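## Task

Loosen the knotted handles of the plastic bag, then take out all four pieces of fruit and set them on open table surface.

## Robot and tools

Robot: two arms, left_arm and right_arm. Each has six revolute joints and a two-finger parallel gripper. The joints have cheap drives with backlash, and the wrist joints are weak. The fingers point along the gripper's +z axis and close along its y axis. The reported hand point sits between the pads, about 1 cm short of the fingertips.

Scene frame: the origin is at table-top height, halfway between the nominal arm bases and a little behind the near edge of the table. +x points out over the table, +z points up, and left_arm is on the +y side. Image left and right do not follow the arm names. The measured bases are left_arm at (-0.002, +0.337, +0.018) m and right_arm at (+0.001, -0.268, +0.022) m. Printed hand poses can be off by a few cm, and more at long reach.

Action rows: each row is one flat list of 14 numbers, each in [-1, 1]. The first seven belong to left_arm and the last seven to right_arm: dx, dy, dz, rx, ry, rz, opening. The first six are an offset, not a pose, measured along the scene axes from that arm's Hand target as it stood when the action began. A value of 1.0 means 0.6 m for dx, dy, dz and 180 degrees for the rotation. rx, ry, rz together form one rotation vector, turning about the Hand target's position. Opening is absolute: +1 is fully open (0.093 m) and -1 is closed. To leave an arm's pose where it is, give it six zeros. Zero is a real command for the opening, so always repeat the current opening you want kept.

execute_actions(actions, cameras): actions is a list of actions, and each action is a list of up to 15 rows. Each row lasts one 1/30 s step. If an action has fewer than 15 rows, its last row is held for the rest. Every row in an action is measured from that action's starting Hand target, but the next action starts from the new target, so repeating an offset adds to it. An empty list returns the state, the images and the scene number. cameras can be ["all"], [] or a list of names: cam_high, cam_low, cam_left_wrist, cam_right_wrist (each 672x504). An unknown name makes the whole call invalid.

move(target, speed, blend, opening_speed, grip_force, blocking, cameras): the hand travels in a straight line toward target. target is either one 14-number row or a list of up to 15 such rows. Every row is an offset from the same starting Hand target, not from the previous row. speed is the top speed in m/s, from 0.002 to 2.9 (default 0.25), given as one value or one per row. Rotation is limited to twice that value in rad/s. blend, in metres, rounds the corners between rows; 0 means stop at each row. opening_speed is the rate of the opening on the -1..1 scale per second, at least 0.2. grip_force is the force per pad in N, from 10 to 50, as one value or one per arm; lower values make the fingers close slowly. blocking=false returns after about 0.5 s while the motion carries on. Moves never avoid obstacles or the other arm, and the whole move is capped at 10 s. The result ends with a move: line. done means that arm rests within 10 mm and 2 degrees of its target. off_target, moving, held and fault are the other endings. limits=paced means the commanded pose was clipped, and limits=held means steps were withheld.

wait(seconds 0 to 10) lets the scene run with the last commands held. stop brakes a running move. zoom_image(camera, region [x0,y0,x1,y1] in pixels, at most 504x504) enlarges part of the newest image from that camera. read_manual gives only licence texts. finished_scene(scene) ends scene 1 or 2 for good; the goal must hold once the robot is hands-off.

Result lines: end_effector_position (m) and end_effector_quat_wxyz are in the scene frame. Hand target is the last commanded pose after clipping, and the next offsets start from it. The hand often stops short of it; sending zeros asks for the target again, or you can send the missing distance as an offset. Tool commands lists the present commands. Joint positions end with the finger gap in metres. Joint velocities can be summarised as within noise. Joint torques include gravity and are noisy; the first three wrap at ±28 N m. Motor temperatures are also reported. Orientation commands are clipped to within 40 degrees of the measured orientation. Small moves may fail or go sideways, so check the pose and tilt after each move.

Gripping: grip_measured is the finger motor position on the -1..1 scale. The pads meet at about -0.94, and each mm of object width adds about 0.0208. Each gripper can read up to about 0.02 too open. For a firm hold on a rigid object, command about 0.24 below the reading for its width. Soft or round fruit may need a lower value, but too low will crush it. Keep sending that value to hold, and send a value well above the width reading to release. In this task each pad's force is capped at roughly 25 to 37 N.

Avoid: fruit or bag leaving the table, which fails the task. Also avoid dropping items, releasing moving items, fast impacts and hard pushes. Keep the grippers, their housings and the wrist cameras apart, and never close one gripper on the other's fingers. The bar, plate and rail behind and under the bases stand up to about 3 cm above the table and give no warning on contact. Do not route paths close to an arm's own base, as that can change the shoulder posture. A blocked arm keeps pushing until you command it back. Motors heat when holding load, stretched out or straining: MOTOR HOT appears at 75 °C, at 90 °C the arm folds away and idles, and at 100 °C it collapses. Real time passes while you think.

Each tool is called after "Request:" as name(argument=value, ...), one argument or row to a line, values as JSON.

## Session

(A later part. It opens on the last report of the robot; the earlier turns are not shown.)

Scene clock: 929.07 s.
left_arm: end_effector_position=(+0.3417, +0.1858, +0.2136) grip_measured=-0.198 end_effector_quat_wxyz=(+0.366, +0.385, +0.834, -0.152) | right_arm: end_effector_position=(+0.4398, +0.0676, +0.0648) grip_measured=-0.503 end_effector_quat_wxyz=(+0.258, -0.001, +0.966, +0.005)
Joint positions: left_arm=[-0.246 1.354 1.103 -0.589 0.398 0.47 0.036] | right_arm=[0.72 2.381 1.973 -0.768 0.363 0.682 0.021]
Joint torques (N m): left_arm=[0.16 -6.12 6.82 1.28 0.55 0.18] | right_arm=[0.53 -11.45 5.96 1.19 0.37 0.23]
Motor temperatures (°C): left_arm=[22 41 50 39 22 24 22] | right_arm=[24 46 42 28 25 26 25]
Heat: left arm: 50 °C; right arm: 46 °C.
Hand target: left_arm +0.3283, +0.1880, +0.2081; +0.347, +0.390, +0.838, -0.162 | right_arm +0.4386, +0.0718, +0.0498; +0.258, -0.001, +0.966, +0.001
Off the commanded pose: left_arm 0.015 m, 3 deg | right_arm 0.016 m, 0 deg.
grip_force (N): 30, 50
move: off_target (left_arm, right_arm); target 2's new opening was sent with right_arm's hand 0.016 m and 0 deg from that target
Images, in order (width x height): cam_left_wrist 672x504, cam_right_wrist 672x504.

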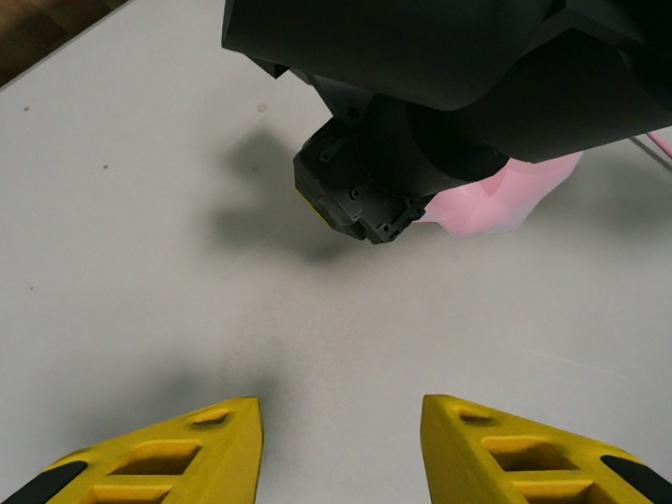

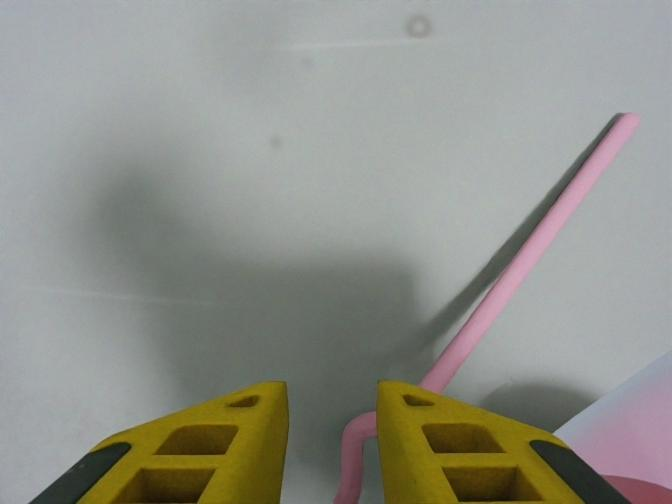

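Request:
move(
  target=[
    [0,0,0,0,0,0,-0.2, -0.1,0.0,0.173,0,0,0,-0.4],
    [0,0,0,0,0,0,-0.2, -0.173,-0.32,0.25,0,0,0,-0.4],
  ],
  speed=0.15,
  blend=[0.02, 0],
  cameras=["cam_right_wrist", "cam_left_wrist", "cam_high"],
)

Scene clock: 936.70 s.
left_arm: end_effector_position=(+0.3417, +0.1858, +0.2136) grip_measured=-0.198 end_effector_quat_wxyz=(+0.366, +0.385, +0.834, -0.152) | right_arm: end_effector_position=(+0.4089, +0.0779, +0.0862) grip_measured=-0.402 end_effector_quat_wxyz=(+0.249, -0.009, +0.968, +0.001)
Joint positions: left_arm=[-0.246 1.354 1.103 -0.589 0.398 0.47 0.036] | right_arm=[0.779 2.322 1.964 -0.856 0.376 0.73 0.026]
Joint torques (N m): left_arm=[0.21 -6.05 6.86 1.27 0.56 0.19] | right_arm=[-0.42 -12.67 6.89 0.86 0.32 0.09]
Heat: left arm: 49 °C; right arm: 49 °C.
Hand target: left_arm +0.3283, +0.1880, +0.2081; +0.347, +0.390, +0.838, -0.162 | right_arm +0.4088, +0.0769, +0.0822; +0.246, -0.009, +0.969, -0.002 (not the last commanded pose)
Off the commanded pose: left_arm 0.015 m, 3 deg | right_arm 0.240 m, 1 deg.
grip_force (N): 30, 50
move: held (right_arm; a check stopped the path), off_target (left_arm); path passed 0 of 2 targets; limits=held
pose unreachable (right arm): on one or more control steps of this call, first in action 0 (counted from 0), this arm could not follow its commanded pose, so it was not sent that pose on those steps. It may still have moved: this result reports where it is.
cause: moving toward the commanded pose would bring a part of the arm too close to another arm (this arm's wrist (the part past joint 4) and the left arm's wrist camera, 27 mm apart when this arm was first held).
Images, in order (width x height): cam_high 672x504, cam_left_wrist 672x504, cam_right_wrist 672x504.

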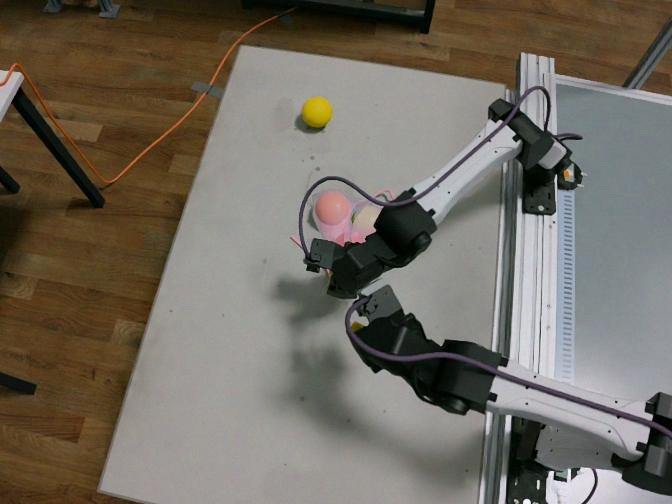

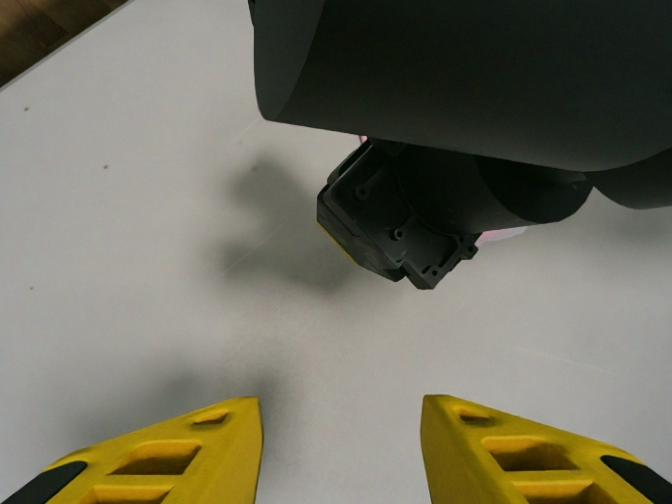

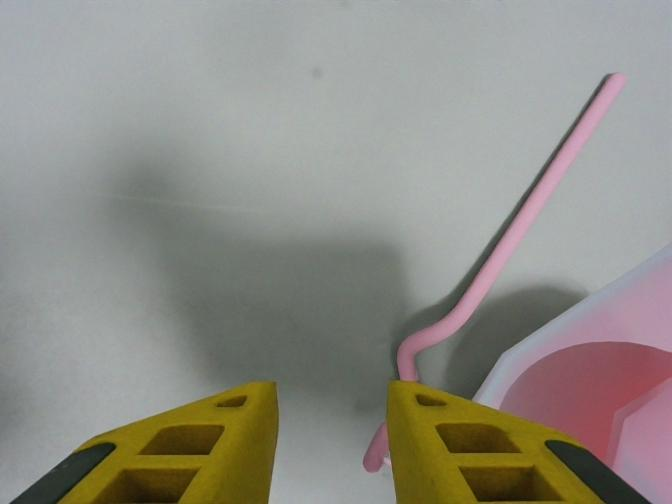

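Request:
execute_actions(
  actions=[],
  cameras=["cam_high", "cam_low"],
)

Scene clock: 940.07 s.
left_arm: end_effector_position=(+0.3417, +0.1858, +0.2136) grip_measured=-0.198 end_effector_quat_wxyz=(+0.366, +0.385, +0.834, -0.152) | right_arm: end_effector_position=(+0.4099, +0.0767, +0.0862) grip_measured=-0.402 end_effector_quat_wxyz=(+0.249, -0.007, +0.968, +0.000)
Joint positions: left_arm=[-0.246 1.354 1.103 -0.589 0.398 0.47 0.036] | right_arm=[0.775 2.322 1.964 -0.856 0.376 0.73 0.026]
Joint velocities: within noise
Joint torques (N m): left_arm=[0.23 -6.09 6.78 1.28 0.55 0.16] | right_arm=[-0.27 -12.53 6.75 0.89 0.28 0.11]
Motor temperatures (°C): left_arm=[22 40 49 38 22 24 22] | right_arm=[24 49 41 28 25 26 25]
Heat: left arm: 49 °C; right arm: 49 °C.
Hand target: left_arm +0.3283, +0.1880, +0.2081; +0.347, +0.390, +0.838, -0.162 | right_arm +0.4089, +0.0769, +0.0822; +0.246, -0.009, +0.969, -0.002 (not the last commanded pose)
Tool commands: left_gripper/opening=-0.2 right_gripper/opening=-0.4
Off the commanded pose: left_arm 0.015 m, 3 deg | right_arm 0.239 m, 1 deg.
grip_force (N): 30, 50
Images, in order (width x height): cam_high 672x504, cam_low 672x504.

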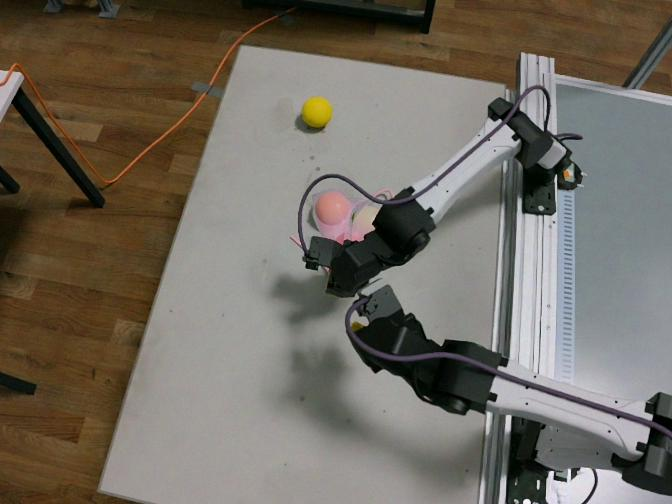

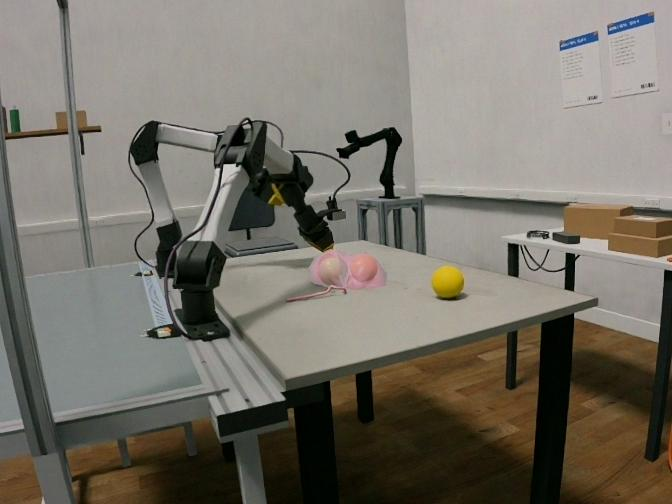

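Request:
move(
  target=[-0.12,0.15,0.02,0,0,0,-0.2, 0,-0.05,0,0,0,0,-0.4],
  speed=0.12,
  cameras=["cam_right_wrist"],
)

Scene clock: 946.70 s.
left_arm: end_effector_position=(+0.2665, +0.2810, +0.2233) grip_measured=-0.198 end_effector_quat_wxyz=(+0.358, +0.389, +0.836, -0.144) | right_arm: end_effector_position=(+0.4048, +0.0425, +0.0595) grip_measured=-0.402 end_effector_quat_wxyz=(+0.228, -0.011, +0.973, -0.029)
Joint positions: left_arm=[0.152 1.09 1.018 -0.965 0.619 0.854 0.036] | right_arm=[0.735 2.283 1.81 -0.802 0.376 0.694 0.026]
Joint torques (N m): left_arm=[0.29 -2.99 7.05 0.95 0.8 0.17] | right_arm=[-0.65 -16.91 5.38 1.02 0.13 0]
Heat: left arm: 49 °C; right arm: 50 °C.
Hand target: left_arm +0.2563, +0.2780, +0.2201; +0.347, +0.390, +0.838, -0.162 | right_arm +0.4088, +0.0469, +0.0823; +0.246, -0.009, +0.969, -0.002
Off the commanded pose: left_arm 0.011 m, 2 deg | right_arm 0.023 m, 4 deg.
grip_force (N): 30, 50
move: off_target (left_arm, right_arm)
Images, in order (width x height): cam_right_wrist 672x504.

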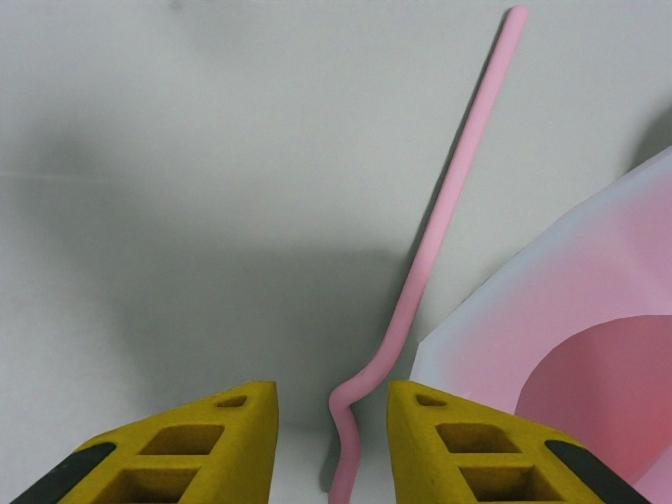

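Request:
move(
  target=[
    [0,0,0,0,0,0,-0.2, -0.08,-0.03,0.19,0,0,0,-0.4],
    [0,0,0,0,0,0,-0.2, -0.123,-0.278,0.2,0,0,0,-0.4],
  ],
  speed=0.15,
  blend=[0.03, 0],
  cameras=["cam_right_wrist", "cam_high"],
)

Scene clock: 953.77 s.
left_arm: end_effector_position=(+0.2663, +0.2810, +0.2232) grip_measured=-0.198 end_effector_quat_wxyz=(+0.358, +0.390, +0.836, -0.144) | right_arm: end_effector_position=(+0.3337, -0.1220, +0.1957) grip_measured=-0.402 end_effector_quat_wxyz=(+0.232, -0.007, +0.973, -0.018)
Joint positions: left_arm=[0.152 1.09 1.018 -0.966 0.619 0.855 0.036] | right_arm=[0.513 1.567 1.382 -0.998 0.288 0.479 0.026]
Joint torques (N m): left_arm=[0.28 -2.93 7.06 0.94 0.78 0.17] | right_arm=[-0.59 -9.09 5.68 1.21 0.1 0.02]
Heat: left arm: 49 °C; right arm: 52 °C.
Hand target: left_arm +0.2563, +0.2780, +0.2200; +0.347, +0.390, +0.838, -0.162 | right_arm +0.3350, -0.1199, +0.2022; +0.246, -0.009, +0.969, -0.002
Off the commanded pose: left_arm 0.011 m, 2 deg | right_arm 0.007 m, 2 deg.
grip_force (N): 30, 50
move: off_target (left_arm)
Images, in order (width x height): cam_high 672x504, cam_right_wrist 672x504.

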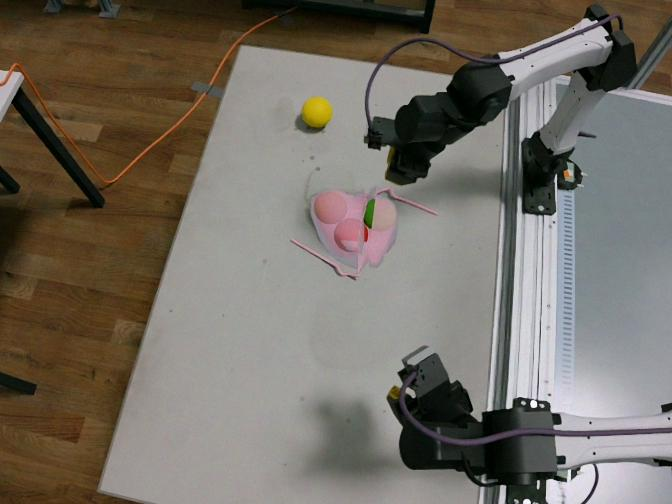

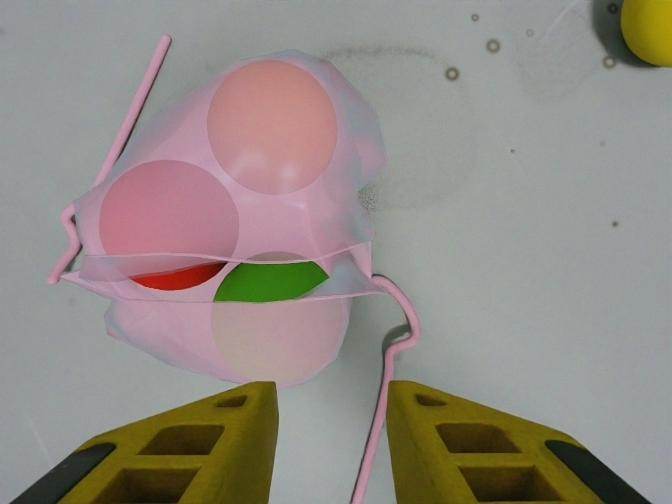

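Request:
move(
  target=[0,0,0,0,0,0,-0.2, 0.03,-0.0067,-0.08,0,0,0.5,-0.4],
  speed=0.2,
  cameras=["cam_right_wrist"],
)

Scene clock: 1009.57 s.
left_arm: end_effector_position=(+0.2663, +0.2810, +0.2232) grip_measured=-0.198 end_effector_quat_wxyz=(+0.358, +0.390, +0.836, -0.144) | right_arm: end_effector_position=(+0.3502, -0.1251, +0.1525) grip_measured=-0.402 end_effector_quat_wxyz=(-0.175, +0.692, -0.681, -0.164)
Joint positions: left_arm=[0.152 1.09 1.018 -0.966 0.619 0.855 0.036] | right_arm=[0.157 1.842 1.549 -1.158 -0.449 -1.359 0.026]
Joint torques (N m): left_arm=[0.24 -2.85 7.1 0.94 0.76 0.15] | right_arm=[-0.75 -7.1 8.83 0.27 -0.55 0.02]
Motor temperatures (°C): left_arm=[22 33 49 35 22 24 22] | right_arm=[24 50 39 30 25 26 24]
Heat: left arm: 49 °C; right arm: 50 °C.
Hand target: left_arm +0.2563, +0.2780, +0.2200; +0.347, +0.390, +0.838, -0.162 | right_arm +0.3530, -0.1239, +0.1542; -0.176, +0.692, -0.679, -0.172
Off the commanded pose: left_arm 0.011 m, 2 deg | right_arm 0.003 m, 1 deg.
grip_force (N): 30, 50
move: off_target (left_arm)
Images, in order (width x height): cam_right_wrist 672x504.

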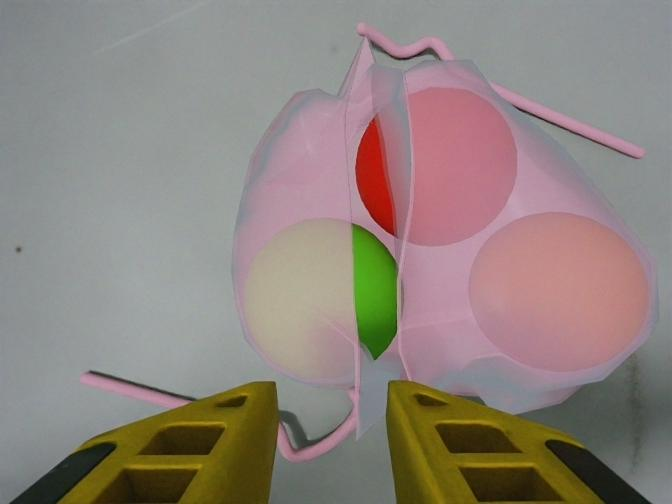

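Request:
move(
  target=[0,0,0,0,0,0,-0.2, 0.008,0.07,-0.07,0,0,0,-0.55],
  speed=0.12,
  cameras=["cam_right_wrist"],
)

Scene clock: 1035.40 s.
left_arm: end_effector_position=(+0.2663, +0.2810, +0.2232) grip_measured=-0.198 end_effector_quat_wxyz=(+0.358, +0.390, +0.836, -0.144) | right_arm: end_effector_position=(+0.3577, -0.0857, +0.1201) grip_measured=-0.548 end_effector_quat_wxyz=(-0.179, +0.693, -0.678, -0.169)
Joint positions: left_arm=[0.152 1.09 1.018 -0.966 0.619 0.855 0.036] | right_arm=[0.251 1.91 1.501 -0.997 -0.449 -1.264 0.019]
Joint torques (N m): left_arm=[0.31 -2.92 7.09 0.95 0.77 0.17] | right_arm=[0.36 -8.16 5.55 0.68 -0.4 0.22]
Heat: left arm: 48 °C; right arm: 48 °C.
Hand target: left_arm +0.2563, +0.2780, +0.2200; +0.347, +0.390, +0.838, -0.162 | right_arm +0.3578, -0.0819, +0.1122; -0.176, +0.692, -0.679, -0.172
Off the commanded pose: left_arm 0.011 m, 2 deg | right_arm 0.009 m, 1 deg.
grip_force (N): 30, 50
move: off_target (left_arm)
Images, in order (width x height): cam_right_wrist 672x504.

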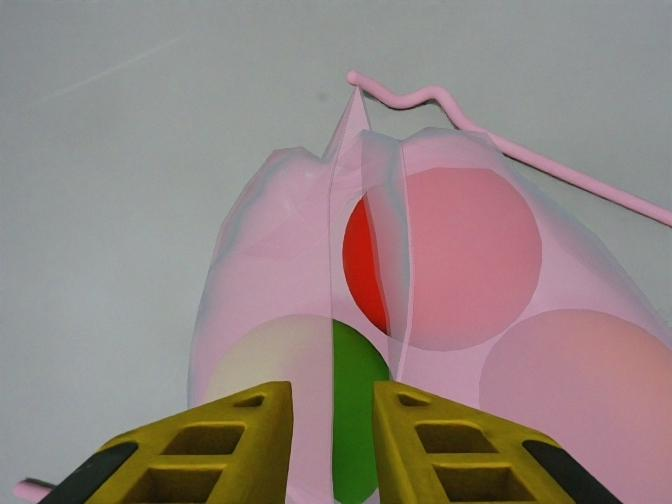

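Request:
move(
  target=[0,0,0,0,0,0,-0.2, 0.0,0.036,-0.075,0,0,0,-0.65],
  speed=0.08,
  cameras=["cam_right_wrist"],
)

Scene clock: 1040.43 s.
left_arm: end_effector_position=(+0.2663, +0.2810, +0.2232) grip_measured=-0.198 end_effector_quat_wxyz=(+0.358, +0.390, +0.836, -0.144) | right_arm: end_effector_position=(+0.3591, -0.0624, +0.0791) grip_measured=-0.648 end_effector_quat_wxyz=(-0.184, +0.693, -0.676, -0.171)
Joint positions: left_arm=[0.152 1.09 1.018 -0.966 0.619 0.855 0.036] | right_arm=[0.302 1.969 1.409 -0.813 -0.45 -1.207 0.014]
Joint torques (N m): left_arm=[0.34 -2.88 7.1 0.93 0.78 0.16] | right_arm=[0.32 -8.08 5.22 0.74 -0.3 0.23]
Heat: left arm: 48 °C; right arm: 48 °C.
Hand target: left_arm +0.2563, +0.2780, +0.2200; +0.347, +0.390, +0.838, -0.162 | right_arm +0.3579, -0.0604, +0.0673; -0.176, +0.692, -0.679, -0.172
Off the commanded pose: left_arm 0.011 m, 2 deg | right_arm 0.012 m, 1 deg.
grip_force (N): 30, 50
move: off_target (left_arm, right_arm)
Images, in order (width x height): cam_right_wrist 672x504.

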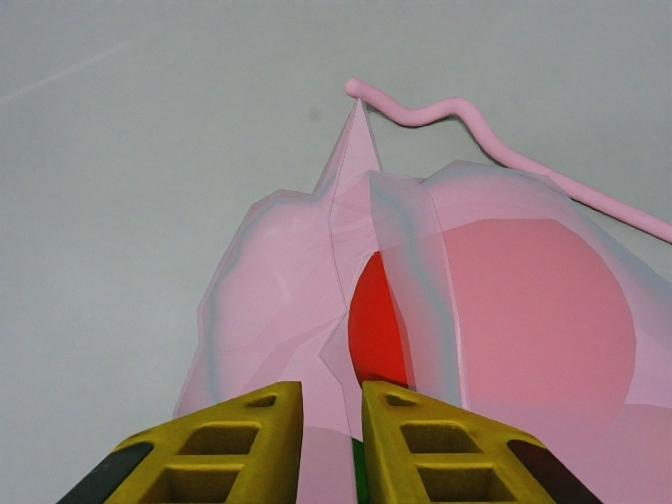

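Request:
move(
  target=[
    [0,0,0,0,0,0,-0.2, 0.004,0.0,-0.02,0,0,0,-0.65],
    [0,0,0,0,0,0,-0.2, 0.004,0.0,-0.02,0,0,0,-1],
  ],
  speed=0.06,
  cameras=["cam_right_wrist"],
)

Scene clock: 1049.23 s.
left_arm: end_effector_position=(+0.2663, +0.2810, +0.2232) grip_measured=-0.198 end_effector_quat_wxyz=(+0.358, +0.390, +0.836, -0.144) | right_arm: end_effector_position=(+0.3644, -0.0583, +0.0741) grip_measured=-0.983 end_effector_quat_wxyz=(-0.196, +0.693, -0.672, -0.172)
Joint positions: left_arm=[0.152 1.09 1.018 -0.966 0.619 0.855 0.036] | right_arm=[0.302 1.984 1.401 -0.768 -0.462 -1.206 0]
Joint torques (N m): left_arm=[0.31 -2.93 7.09 0.95 0.78 0.16] | right_arm=[0.16 -7.38 4.67 0.72 -0.2 0.17]
Heat: left arm: 48 °C; right arm: 47 °C.
Hand target: left_arm +0.2563, +0.2780, +0.2200; +0.347, +0.390, +0.838, -0.162 | right_arm +0.3602, -0.0604, +0.0551; -0.176, +0.692, -0.679, -0.172
Off the commanded pose: left_arm 0.011 m, 2 deg | right_arm 0.019 m, 2 deg.
grip_force (N): 30, 50
move: off_target (left_arm, right_arm); target 2's new opening was sent with right_arm's hand 0.021 m and 2 deg from that target
Images, in order (width x height): cam_right_wrist 672x504.

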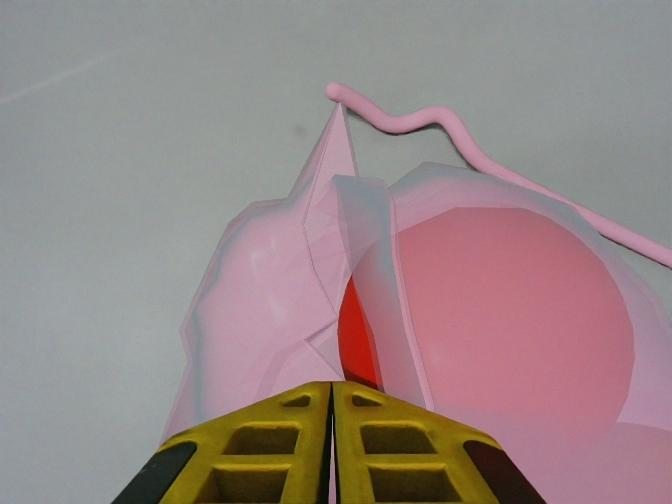

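Request:
move(
  target=[0,0,0,0,0,0,-0.2, -0.02,0.0,0.08,0,0,0,-1],
  speed=0.06,
  cameras=["cam_right_wrist"],
)

Scene clock: 1054.90 s.
left_arm: end_effector_position=(+0.2663, +0.2810, +0.2232) grip_measured=-0.198 end_effector_quat_wxyz=(+0.358, +0.390, +0.836, -0.144) | right_arm: end_effector_position=(+0.3442, -0.0640, +0.0810) grip_measured=-0.983 end_effector_quat_wxyz=(-0.159, +0.688, -0.683, -0.187)
Joint positions: left_arm=[0.152 1.09 1.018 -0.966 0.619 0.855 0.036] | right_arm=[0.309 1.96 1.41 -0.88 -0.455 -1.194 0]
Joint torques (N m): left_arm=[0.31 -2.88 6.99 0.94 0.79 0.15] | right_arm=[0.77 -13.2 8.54 0.3 -0.24 0.23]
Heat: left arm: 48 °C; right arm: 47 °C.
Hand target: left_arm +0.2563, +0.2780, +0.2200; +0.347, +0.390, +0.838, -0.162 | right_arm +0.3482, -0.0604, +0.1032; -0.176, +0.692, -0.679, -0.172
Off the commanded pose: left_arm 0.011 m, 2 deg | right_arm 0.023 m, 3 deg.
grip_force (N): 30, 50
move: off_target (left_arm, right_arm)
Images, in order (width x height): cam_right_wrist 672x504.

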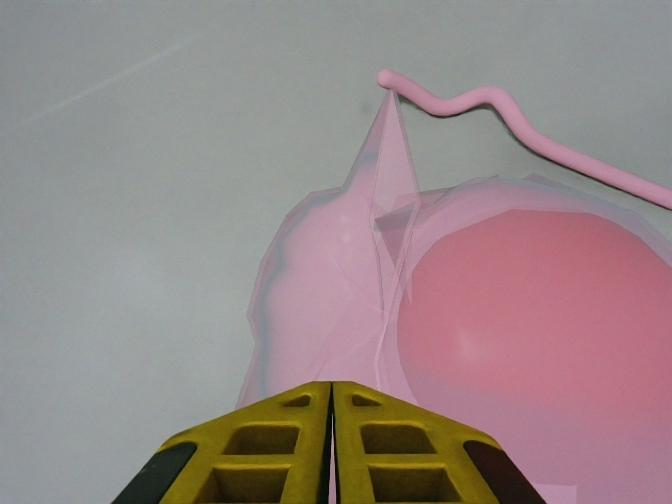

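Request:
move(
  target=[0,0,0,0,0,0,-0.2, 0.0,0.0,0.06,0,0,0,-1],
  speed=0.06,
  cameras=["cam_right_wrist", "cam_high"],
)

Scene clock: 1058.53 s.
left_arm: end_effector_position=(+0.2663, +0.2810, +0.2232) grip_measured=-0.198 end_effector_quat_wxyz=(+0.358, +0.390, +0.836, -0.144) | right_arm: end_effector_position=(+0.3461, -0.0627, +0.1175) grip_measured=-0.983 end_effector_quat_wxyz=(-0.159, +0.689, -0.682, -0.187)
Joint positions: left_arm=[0.152 1.09 1.018 -0.966 0.619 0.855 0.036] | right_arm=[0.313 1.934 1.522 -1.016 -0.455 -1.192 0]
Joint torques (N m): left_arm=[0.38 -2.92 7.05 0.95 0.76 0.16] | right_arm=[0.68 -13.12 8.85 0.28 -0.26 0.22]
Heat: left arm: 48 °C; right arm: 49 °C.
Hand target: left_arm +0.2563, +0.2780, +0.2200; +0.347, +0.390, +0.838, -0.162 | right_arm +0.3482, -0.0603, +0.1393; -0.176, +0.692, -0.679, -0.172
Off the commanded pose: left_arm 0.011 m, 2 deg | right_arm 0.022 m, 3 deg.
grip_force (N): 30, 50
move: off_target (left_arm, right_arm)
Images, in order (width x height): cam_high 672x504, cam_right_wrist 672x504.

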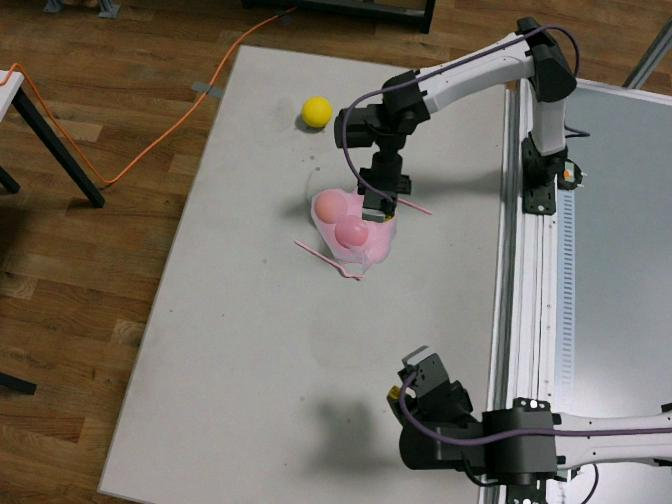

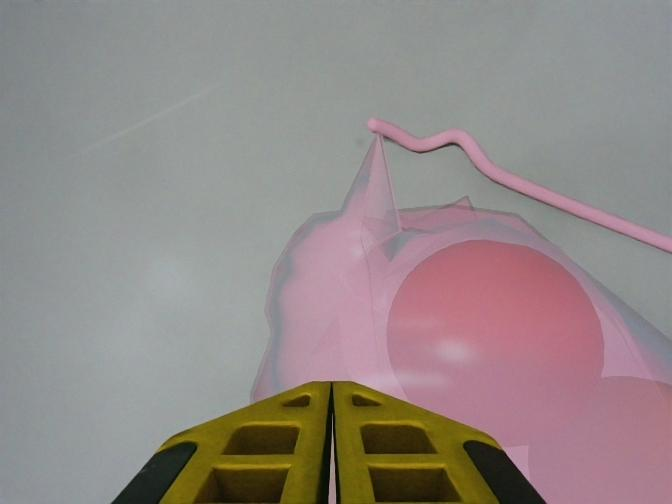

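Request:
move(
  target=[0.073,-0.18,0.017,-0.0716,-0.0417,-0.1096,-0.2, 0,0,0,0,0,0,-1],
  speed=0.15,
  cameras=["cam_left_wrist"],
)

Scene clock: 1066.30 s.
left_arm: end_effector_position=(+0.2953, +0.1757, +0.2234) grip_measured=-0.198 end_effector_quat_wxyz=(+0.394, +0.493, +0.724, -0.279) | right_arm: end_effector_position=(+0.3460, -0.0627, +0.1175) grip_measured=-0.983 end_effector_quat_wxyz=(-0.159, +0.689, -0.682, -0.187)
Joint positions: left_arm=[-0.126 1.301 1.018 -0.648 0.835 0.783 0.036] | right_arm=[0.313 1.934 1.522 -1.016 -0.455 -1.192 0]
Joint torques (N m): left_arm=[-0.73 -3.56 8.27 1.93 0.86 -0.11] | right_arm=[0.62 -13.15 8.75 0.3 -0.25 0.19]
Heat: left arm: 48 °C; right arm: 50 °C.
Hand target: left_arm +0.3001, +0.1700, +0.2303; +0.409, +0.496, +0.711, -0.285 | right_arm +0.3482, -0.0603, +0.1393; -0.176, +0.692, -0.679, -0.172
Off the commanded pose: left_arm 0.010 m, 2 deg | right_arm 0.022 m, 3 deg.
grip_force (N): 30, 50
move: off_target (right_arm)
Images, in order (width x height): cam_left_wrist 672x504.

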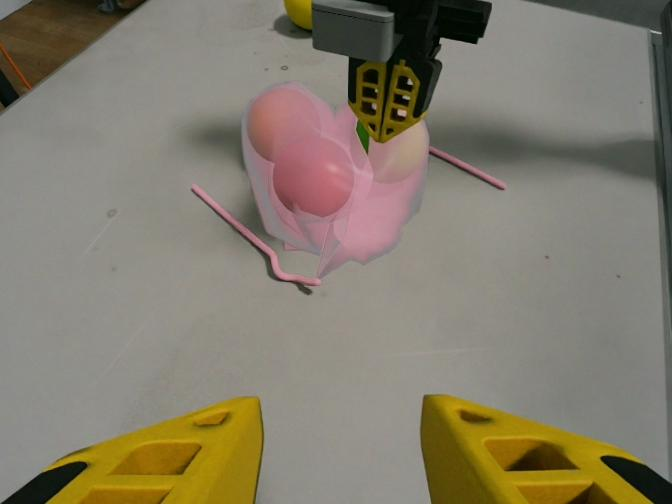

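Request:
zoom_image(
  camera="cam_left_wrist",
  region=[220, 40, 460, 310],
)

Scaled by 1.867 from the camera's 672x504 image, which has a finer 960x720 frame.

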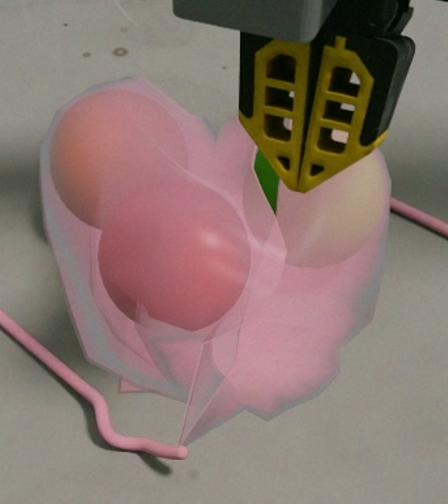

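Request:
move(
  target=[0,0,0,0,0,0,-0.2, 0.0,-0.1,0.1,0,0,0,-0.6],
  speed=0.2,
  cameras=["cam_right_wrist", "cam_left_wrist"],
)

Scene clock: 1097.37 s.
left_arm: end_effector_position=(+0.2955, +0.1757, +0.2235) grip_measured=-0.198 end_effector_quat_wxyz=(+0.394, +0.493, +0.724, -0.279) | right_arm: end_effector_position=(+0.3486, -0.1218, +0.1825) grip_measured=-0.602 end_effector_quat_wxyz=(-0.159, +0.686, -0.687, -0.178)
Joint positions: left_arm=[-0.126 1.301 1.018 -0.647 0.835 0.783 0.036] | right_arm=[0.166 1.876 1.714 -1.326 -0.455 -1.343 0.016]
Joint torques (N m): left_arm=[-0.76 -3.59 8.24 1.9 0.84 -0.12] | right_arm=[-0.21 -11.07 8.58 0.2 -0.46 0.03]
Heat: left arm: 50 °C; right arm: 53 °C.
Hand target: left_arm +0.3001, +0.1700, +0.2303; +0.409, +0.496, +0.711, -0.286 | right_arm +0.3482, -0.1203, +0.1991; -0.176, +0.692, -0.679, -0.172
Off the commanded pose: left_arm 0.010 m, 2 deg | right_arm 0.017 m, 2 deg.
grip_force (N): 30, 50
move: off_target (right_arm)
Images, in order (width x height): cam_left_wrist 672x504, cam_right_wrist 672x504.

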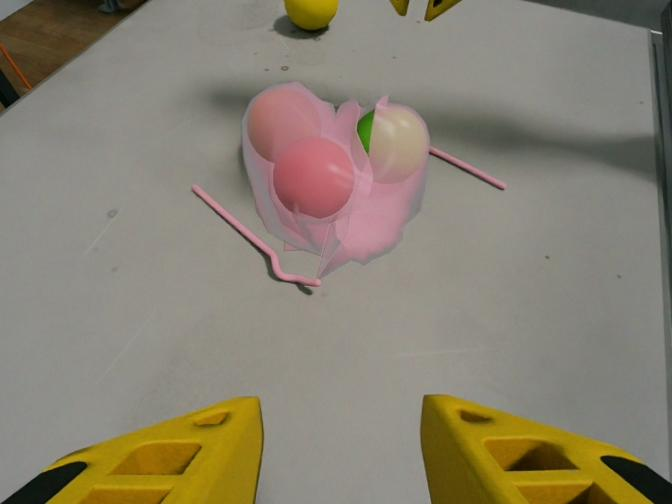

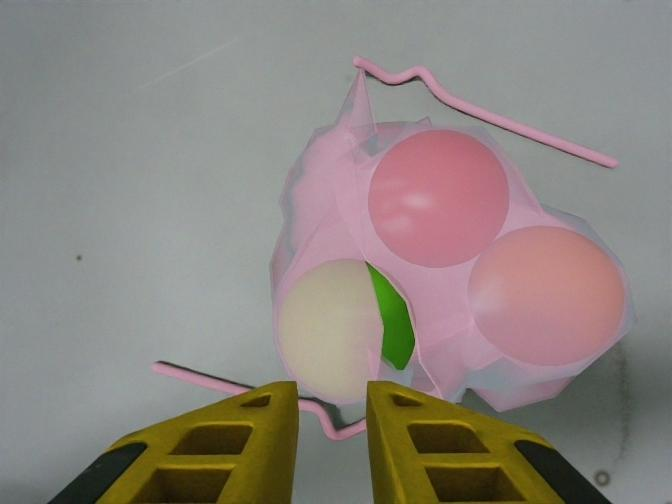

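Request:
zoom_image(
  camera="cam_left_wrist",
  region=[230, 70, 450, 300],
)

Request:
zoom_image(
  camera="cam_right_wrist",
  region=[260, 40, 640, 430],
)

Scaled by 2.191 from the camera's 672x504 image, which has a finer 960x720 frame.

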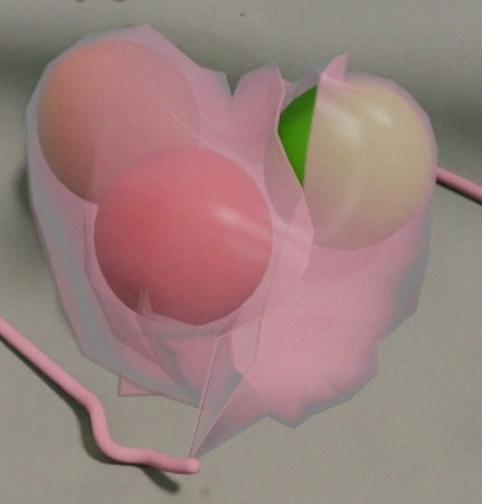

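Scaled by 1.292 from the camera's 672x504 image, which has a finer 960x720 frame.

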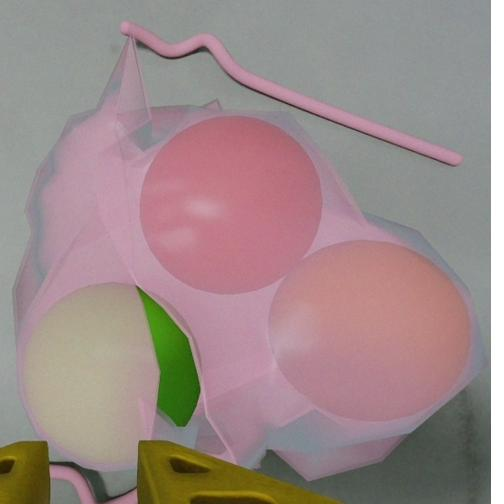

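Request:
move(
  target=[0.05,-0.1,-0.2,0.026,0.0055,-0.0825,-0.3, 0,0,0,0,0,0,-0.6],
  speed=0.15,
  cameras=["cam_left_wrist"],
)

Scene clock: 1120.57 s.
left_arm: end_effector_position=(+0.3202, +0.1176, +0.1012) grip_measured=-0.298 end_effector_quat_wxyz=(+0.318, +0.586, +0.676, -0.315) | right_arm: end_effector_position=(+0.3484, -0.1219, +0.1824) grip_measured=-0.602 end_effector_quat_wxyz=(-0.159, +0.686, -0.687, -0.178)
Joint positions: left_arm=[-0.273 1.754 1.022 -0.406 0.837 0.964 0.031] | right_arm=[0.166 1.876 1.714 -1.327 -0.455 -1.343 0.016]
Joint torques (N m): left_arm=[-0.73 -6.27 8.87 1.54 0.88 0.13] | right_arm=[-0.25 -11 8.59 0.2 -0.48 0.03]
Motor temperatures (°C): left_arm=[22 31 50 39 23 24 22] | right_arm=[24 57 42 26 25 26 24]
Heat: left arm: 50 °C; right arm: 57 °C.
Hand target: left_arm +0.3301, +0.1100, +0.1103; +0.342, +0.597, +0.656, -0.311 | right_arm +0.3481, -0.1203, +0.1991; -0.176, +0.692, -0.679, -0.172
Off the commanded pose: left_arm 0.015 m, 4 deg | right_arm 0.017 m, 2 deg.
grip_force (N): 30, 50
move: off_target (left_arm, right_arm)
Images, in order (width x height): cam_left_wrist 672x504.

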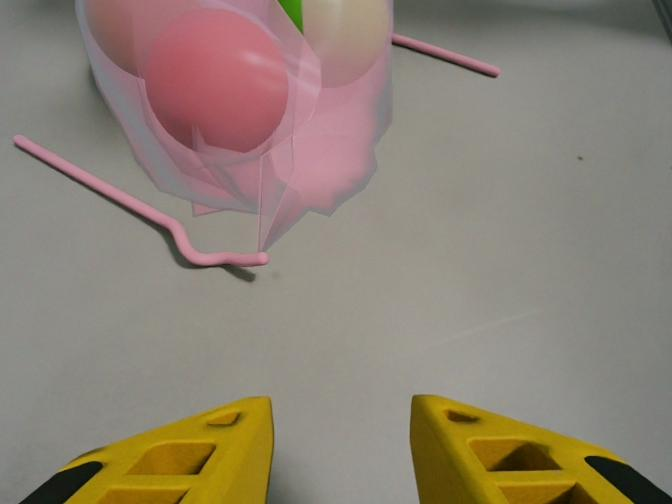

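Request:
zoom_image(
  camera="cam_left_wrist",
  region=[80, 0, 420, 280],
)

Scaled by 1.482 from the camera's 672x504 image, which has a finer 960x720 frame.

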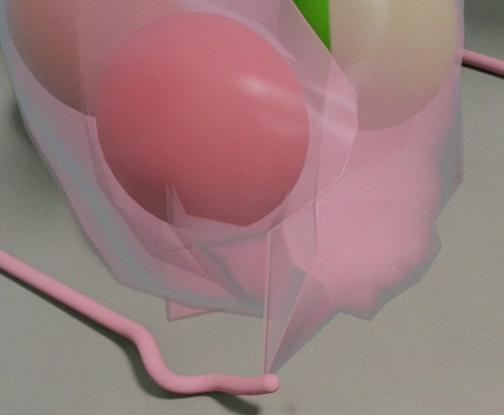

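Request:
move(
  target=[0.065,-0.123,-0.06,0.1107,0.0097,0,-0.4, -0.13,-0.3,0,0,0,-0.25,-0.6],
  speed=0.15,
  cameras=["cam_left_wrist"],
)

Scene clock: 1162.77 s.
left_arm: end_effector_position=(+0.3705, +0.0361, +0.0777) grip_measured=-0.398 end_effector_quat_wxyz=(+0.242, +0.645, +0.695, -0.206) | right_arm: end_effector_position=(+0.2723, -0.2976, +0.1976) grip_measured=-0.602 end_effector_quat_wxyz=(+0.225, -0.385, +0.889, +0.104)
Joint positions: left_arm=[-0.513 2.056 1.478 -0.572 0.492 0.877 0.026] | right_arm=[-0.414 1.358 1.23 -1.239 -0.449 -1.145 0.016]
Joint torques (N m): left_arm=[-0.7 -8.2 9.65 0.82 0.21 -0.1] | right_arm=[-0.84 -6.69 5.3 0.72 -0.24 0.25]
Motor temperatures (°C): left_arm=[22 35 49 36 23 24 22] | right_arm=[24 58 42 25 25 26 24]
Heat: left arm: 49 °C; right arm: 58 °C.
Hand target: left_arm +0.3690, +0.0362, +0.0742; +0.224, +0.642, +0.705, -0.202 | right_arm +0.2702, -0.3003, +0.1992; +0.229, -0.379, +0.892, +0.092
Off the commanded pose: left_arm 0.004 m, 2 deg | right_arm 0.004 m, 2 deg.
grip_force (N): 30, 50
move: done
Images, in order (width x height): cam_left_wrist 672x504.

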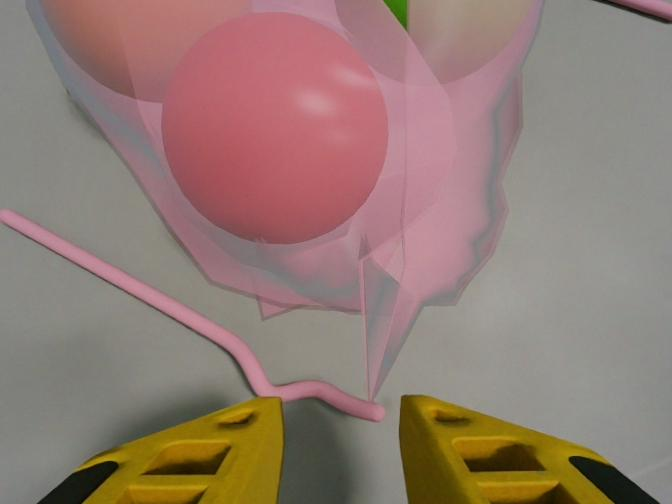

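Request:
move(
  target=[-0.045,-0.083,0.045,0,0,0,-0.6, 0,0,0,0,0,0,-0.6],
  speed=0.12,
  cameras=["cam_left_wrist"],
)

Scene clock: 1190.53 s.
left_arm: end_effector_position=(+0.3419, -0.0149, +0.0948) grip_measured=-0.598 end_effector_quat_wxyz=(+0.231, +0.646, +0.697, -0.209) | right_arm: end_effector_position=(+0.2723, -0.2976, +0.1976) grip_measured=-0.602 end_effector_quat_wxyz=(+0.225, -0.385, +0.889, +0.104)
Joint positions: left_arm=[-0.653 2.056 1.546 -0.601 0.435 0.739 0.016] | right_arm=[-0.414 1.358 1.23 -1.239 -0.449 -1.145 0.016]
Joint torques (N m): left_arm=[-0.47 -9.95 9.89 0.84 0.16 -0.07] | right_arm=[-1.01 -6.52 5.33 0.7 -0.28 0.22]
Motor temperatures (°C): left_arm=[22 39 53 34 22 24 22] | right_arm=[24 50 40 26 25 26 24]
Heat: left arm: 53 °C; right arm: 50 °C.
Hand target: left_arm +0.3420, -0.0137, +0.1013; +0.224, +0.643, +0.704, -0.202 | right_arm +0.2702, -0.3003, +0.1992; +0.229, -0.379, +0.892, +0.092
Off the commanded pose: left_arm 0.007 m, 1 deg | right_arm 0.004 m, 2 deg.
grip_force (N): 30, 50
move: done
Images, in order (width x height): cam_left_wrist 672x504.

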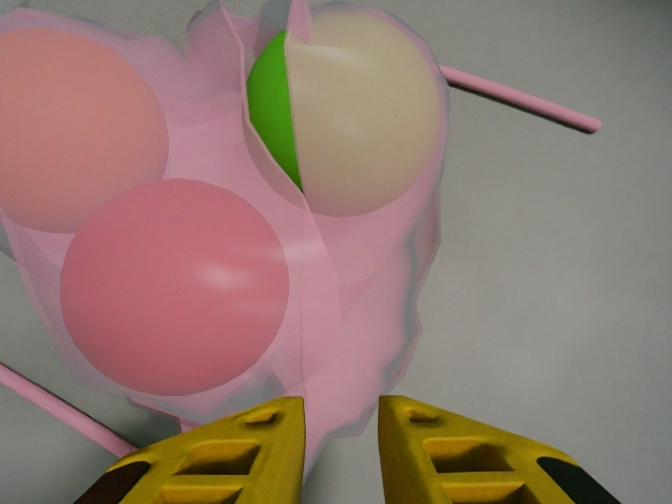

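Request:
move(
  target=[
    [0.005,-0.055,-0.015,0,0,0,-0.6, 0,0,0,0,0,0,-0.6],
    [0.006,-0.07,-0.055,0,0,0,-0.6, 0,0,0,0,0,0,-0.6],
  ],
  speed=0.08,
  blend=[0.01, 0],
  cameras=["cam_left_wrist"],
)

Scene clock: 1198.40 s.
left_arm: end_effector_position=(+0.3370, -0.0461, +0.0660) grip_measured=-0.598 end_effector_quat_wxyz=(+0.204, +0.644, +0.707, -0.209) | right_arm: end_effector_position=(+0.2723, -0.2976, +0.1976) grip_measured=-0.602 end_effector_quat_wxyz=(+0.225, -0.385, +0.889, +0.104)
Joint positions: left_arm=[-0.716 2.18 1.64 -0.601 0.406 0.674 0.016] | right_arm=[-0.414 1.358 1.23 -1.239 -0.449 -1.145 0.016]
Joint torques (N m): left_arm=[-0.83 -9.43 8.88 1.64 0.16 -0.08] | right_arm=[-0.91 -6.5 5.45 0.7 -0.26 0.23]
Heat: left arm: 53 °C; right arm: 49 °C.
Hand target: left_arm +0.3456, -0.0556, +0.0683; +0.224, +0.643, +0.704, -0.202 | right_arm +0.2702, -0.3003, +0.1992; +0.229, -0.379, +0.892, +0.092
Off the commanded pose: left_arm 0.013 m, 2 deg | right_arm 0.004 m, 2 deg.
grip_force (N): 30, 50
move: off_target (left_arm)
Images, in order (width x height): cam_left_wrist 672x504.

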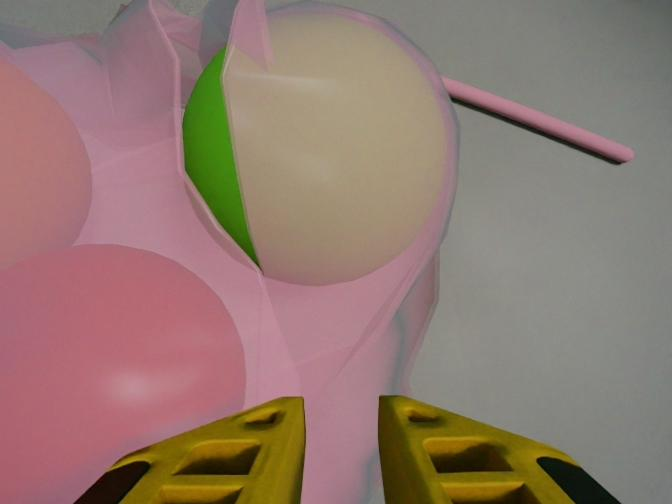

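Request:
zoom_image(
  camera="cam_left_wrist",
  region=[200, 230, 460, 460],
)

Scaled by 1.938 from the camera's 672x504 image, which has a finer 960x720 frame.

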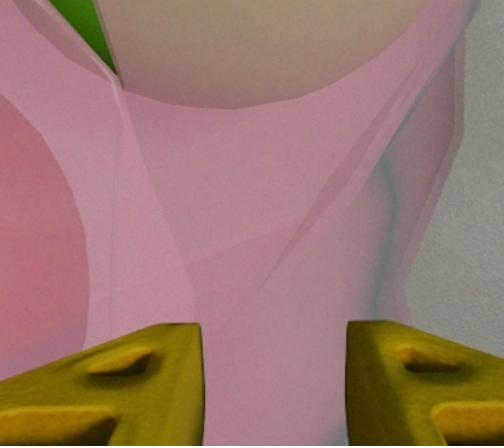

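Request:
move(
  target=[0.02,0.0,0.0,0,0,0,-0.5, 0,0,0,0,0,0,-0.6],
  speed=0.08,
  cameras=["cam_left_wrist"],
)

Scene clock: 1205.07 s.
left_arm: end_effector_position=(+0.3482, -0.0526, +0.0677) grip_measured=-0.502 end_effector_quat_wxyz=(+0.214, +0.643, +0.706, -0.209) | right_arm: end_effector_position=(+0.2723, -0.2976, +0.1976) grip_measured=-0.602 end_effector_quat_wxyz=(+0.225, -0.385, +0.889, +0.104)
Joint positions: left_arm=[-0.712 2.212 1.692 -0.601 0.406 0.673 0.021] | right_arm=[-0.414 1.358 1.23 -1.239 -0.449 -1.145 0.016]
Joint torques (N m): left_arm=[0.09 -9.25 9.84 1.4 0.24 0.08] | right_arm=[-0.84 -6.54 5.45 0.67 -0.24 0.21]
Heat: left arm: 53 °C; right arm: 48 °C.
Hand target: left_arm +0.3576, -0.0556, +0.0683; +0.224, +0.642, +0.705, -0.202 | right_arm +0.2702, -0.3003, +0.1992; +0.229, -0.379, +0.892, +0.092
Off the commanded pose: left_arm 0.010 m, 1 deg | right_arm 0.004 m, 2 deg.
grip_force (N): 30, 50
move: done
Images, in order (width x height): cam_left_wrist 672x504.

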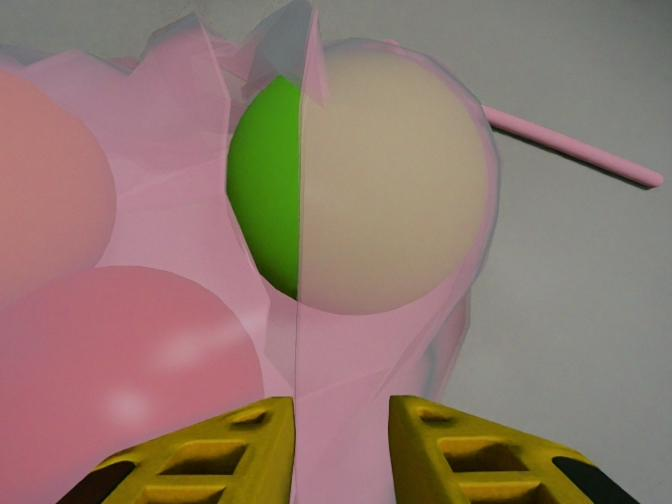

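Request:
zoom_image(
  camera="cam_left_wrist",
  region=[200, 250, 460, 480],
)

Scaled by 1.938 from the camera's 672x504 image, which has a finer 960x720 frame.

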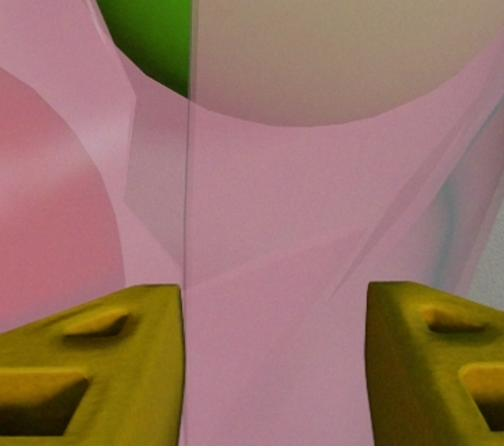

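Request:
move(
  target=[0.016,-0.003,0.0,0,0,0,-0.72, 0,0,0,0,0,0,-0.6],
  speed=0.06,
  cameras=["cam_left_wrist"],
)

Scene clock: 1216.93 s.
left_arm: end_effector_position=(+0.3628, -0.0582, +0.0714) grip_measured=-0.718 end_effector_quat_wxyz=(+0.228, +0.640, +0.705, -0.207) | right_arm: end_effector_position=(+0.2723, -0.2976, +0.1976) grip_measured=-0.602 end_effector_quat_wxyz=(+0.225, -0.385, +0.889, +0.104)
Joint positions: left_arm=[-0.702 2.245 1.751 -0.601 0.406 0.675 0.011] | right_arm=[-0.414 1.358 1.23 -1.239 -0.449 -1.145 0.016]
Joint torques (N m): left_arm=[0.09 -9.37 9.94 1.15 0.3 0.18] | right_arm=[-0.84 -6.56 5.48 0.69 -0.26 0.21]
Heat: left arm: 53 °C; right arm: 47 °C.
Hand target: left_arm +0.3671, -0.0575, +0.0683; +0.224, +0.643, +0.704, -0.202 | right_arm +0.2702, -0.3003, +0.1992; +0.229, -0.379, +0.892, +0.092
Off the commanded pose: left_arm 0.005 m, 1 deg | right_arm 0.004 m, 2 deg.
grip_force (N): 30, 50
move: done
Images, in order (width x height): cam_left_wrist 672x504.

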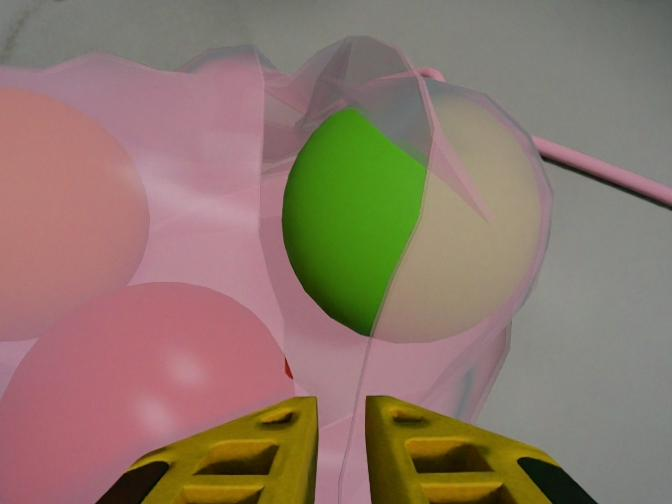

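Request:
move(
  target=[
    [0.0,-0.003,-0.016,0,0,0,-0.72, 0,0,0,0,0,0,-0.6],
    [0.0,-0.003,-0.016,0,0,0,-1, 0,0,0,0,0,0,-0.6],
  ],
  speed=0.06,
  grip_force=50,
  cameras=["cam_left_wrist"],
)

Scene clock: 1222.63 s.
left_arm: end_effector_position=(+0.3620, -0.0577, +0.0633) grip_measured=-0.988 end_effector_quat_wxyz=(+0.220, +0.640, +0.707, -0.207) | right_arm: end_effector_position=(+0.2723, -0.2976, +0.1976) grip_measured=-0.602 end_effector_quat_wxyz=(+0.225, -0.385, +0.889, +0.104)
Joint positions: left_arm=[-0.702 2.261 1.751 -0.601 0.406 0.675 0] | right_arm=[-0.414 1.358 1.23 -1.239 -0.449 -1.145 0.016]
Joint torques (N m): left_arm=[-0.06 -9.51 8.66 1.43 0.26 0.14] | right_arm=[-0.92 -6.54 5.22 0.7 -0.28 0.2]
Heat: left arm: 52 °C; right arm: 47 °C.
Hand target: left_arm +0.3671, -0.0593, +0.0587; +0.224, +0.642, +0.705, -0.202 | right_arm +0.2702, -0.3003, +0.1992; +0.229, -0.379, +0.892, +0.092
Off the commanded pose: left_arm 0.007 m, 1 deg | right_arm 0.004 m, 2 deg.
move: done
Images, in order (width x height): cam_left_wrist 672x504.

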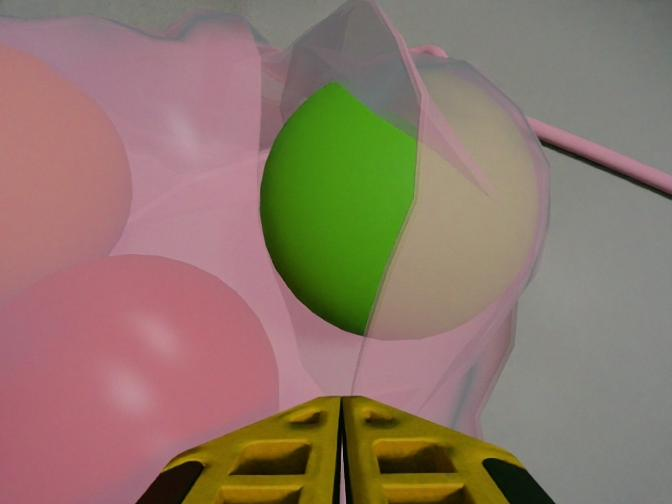

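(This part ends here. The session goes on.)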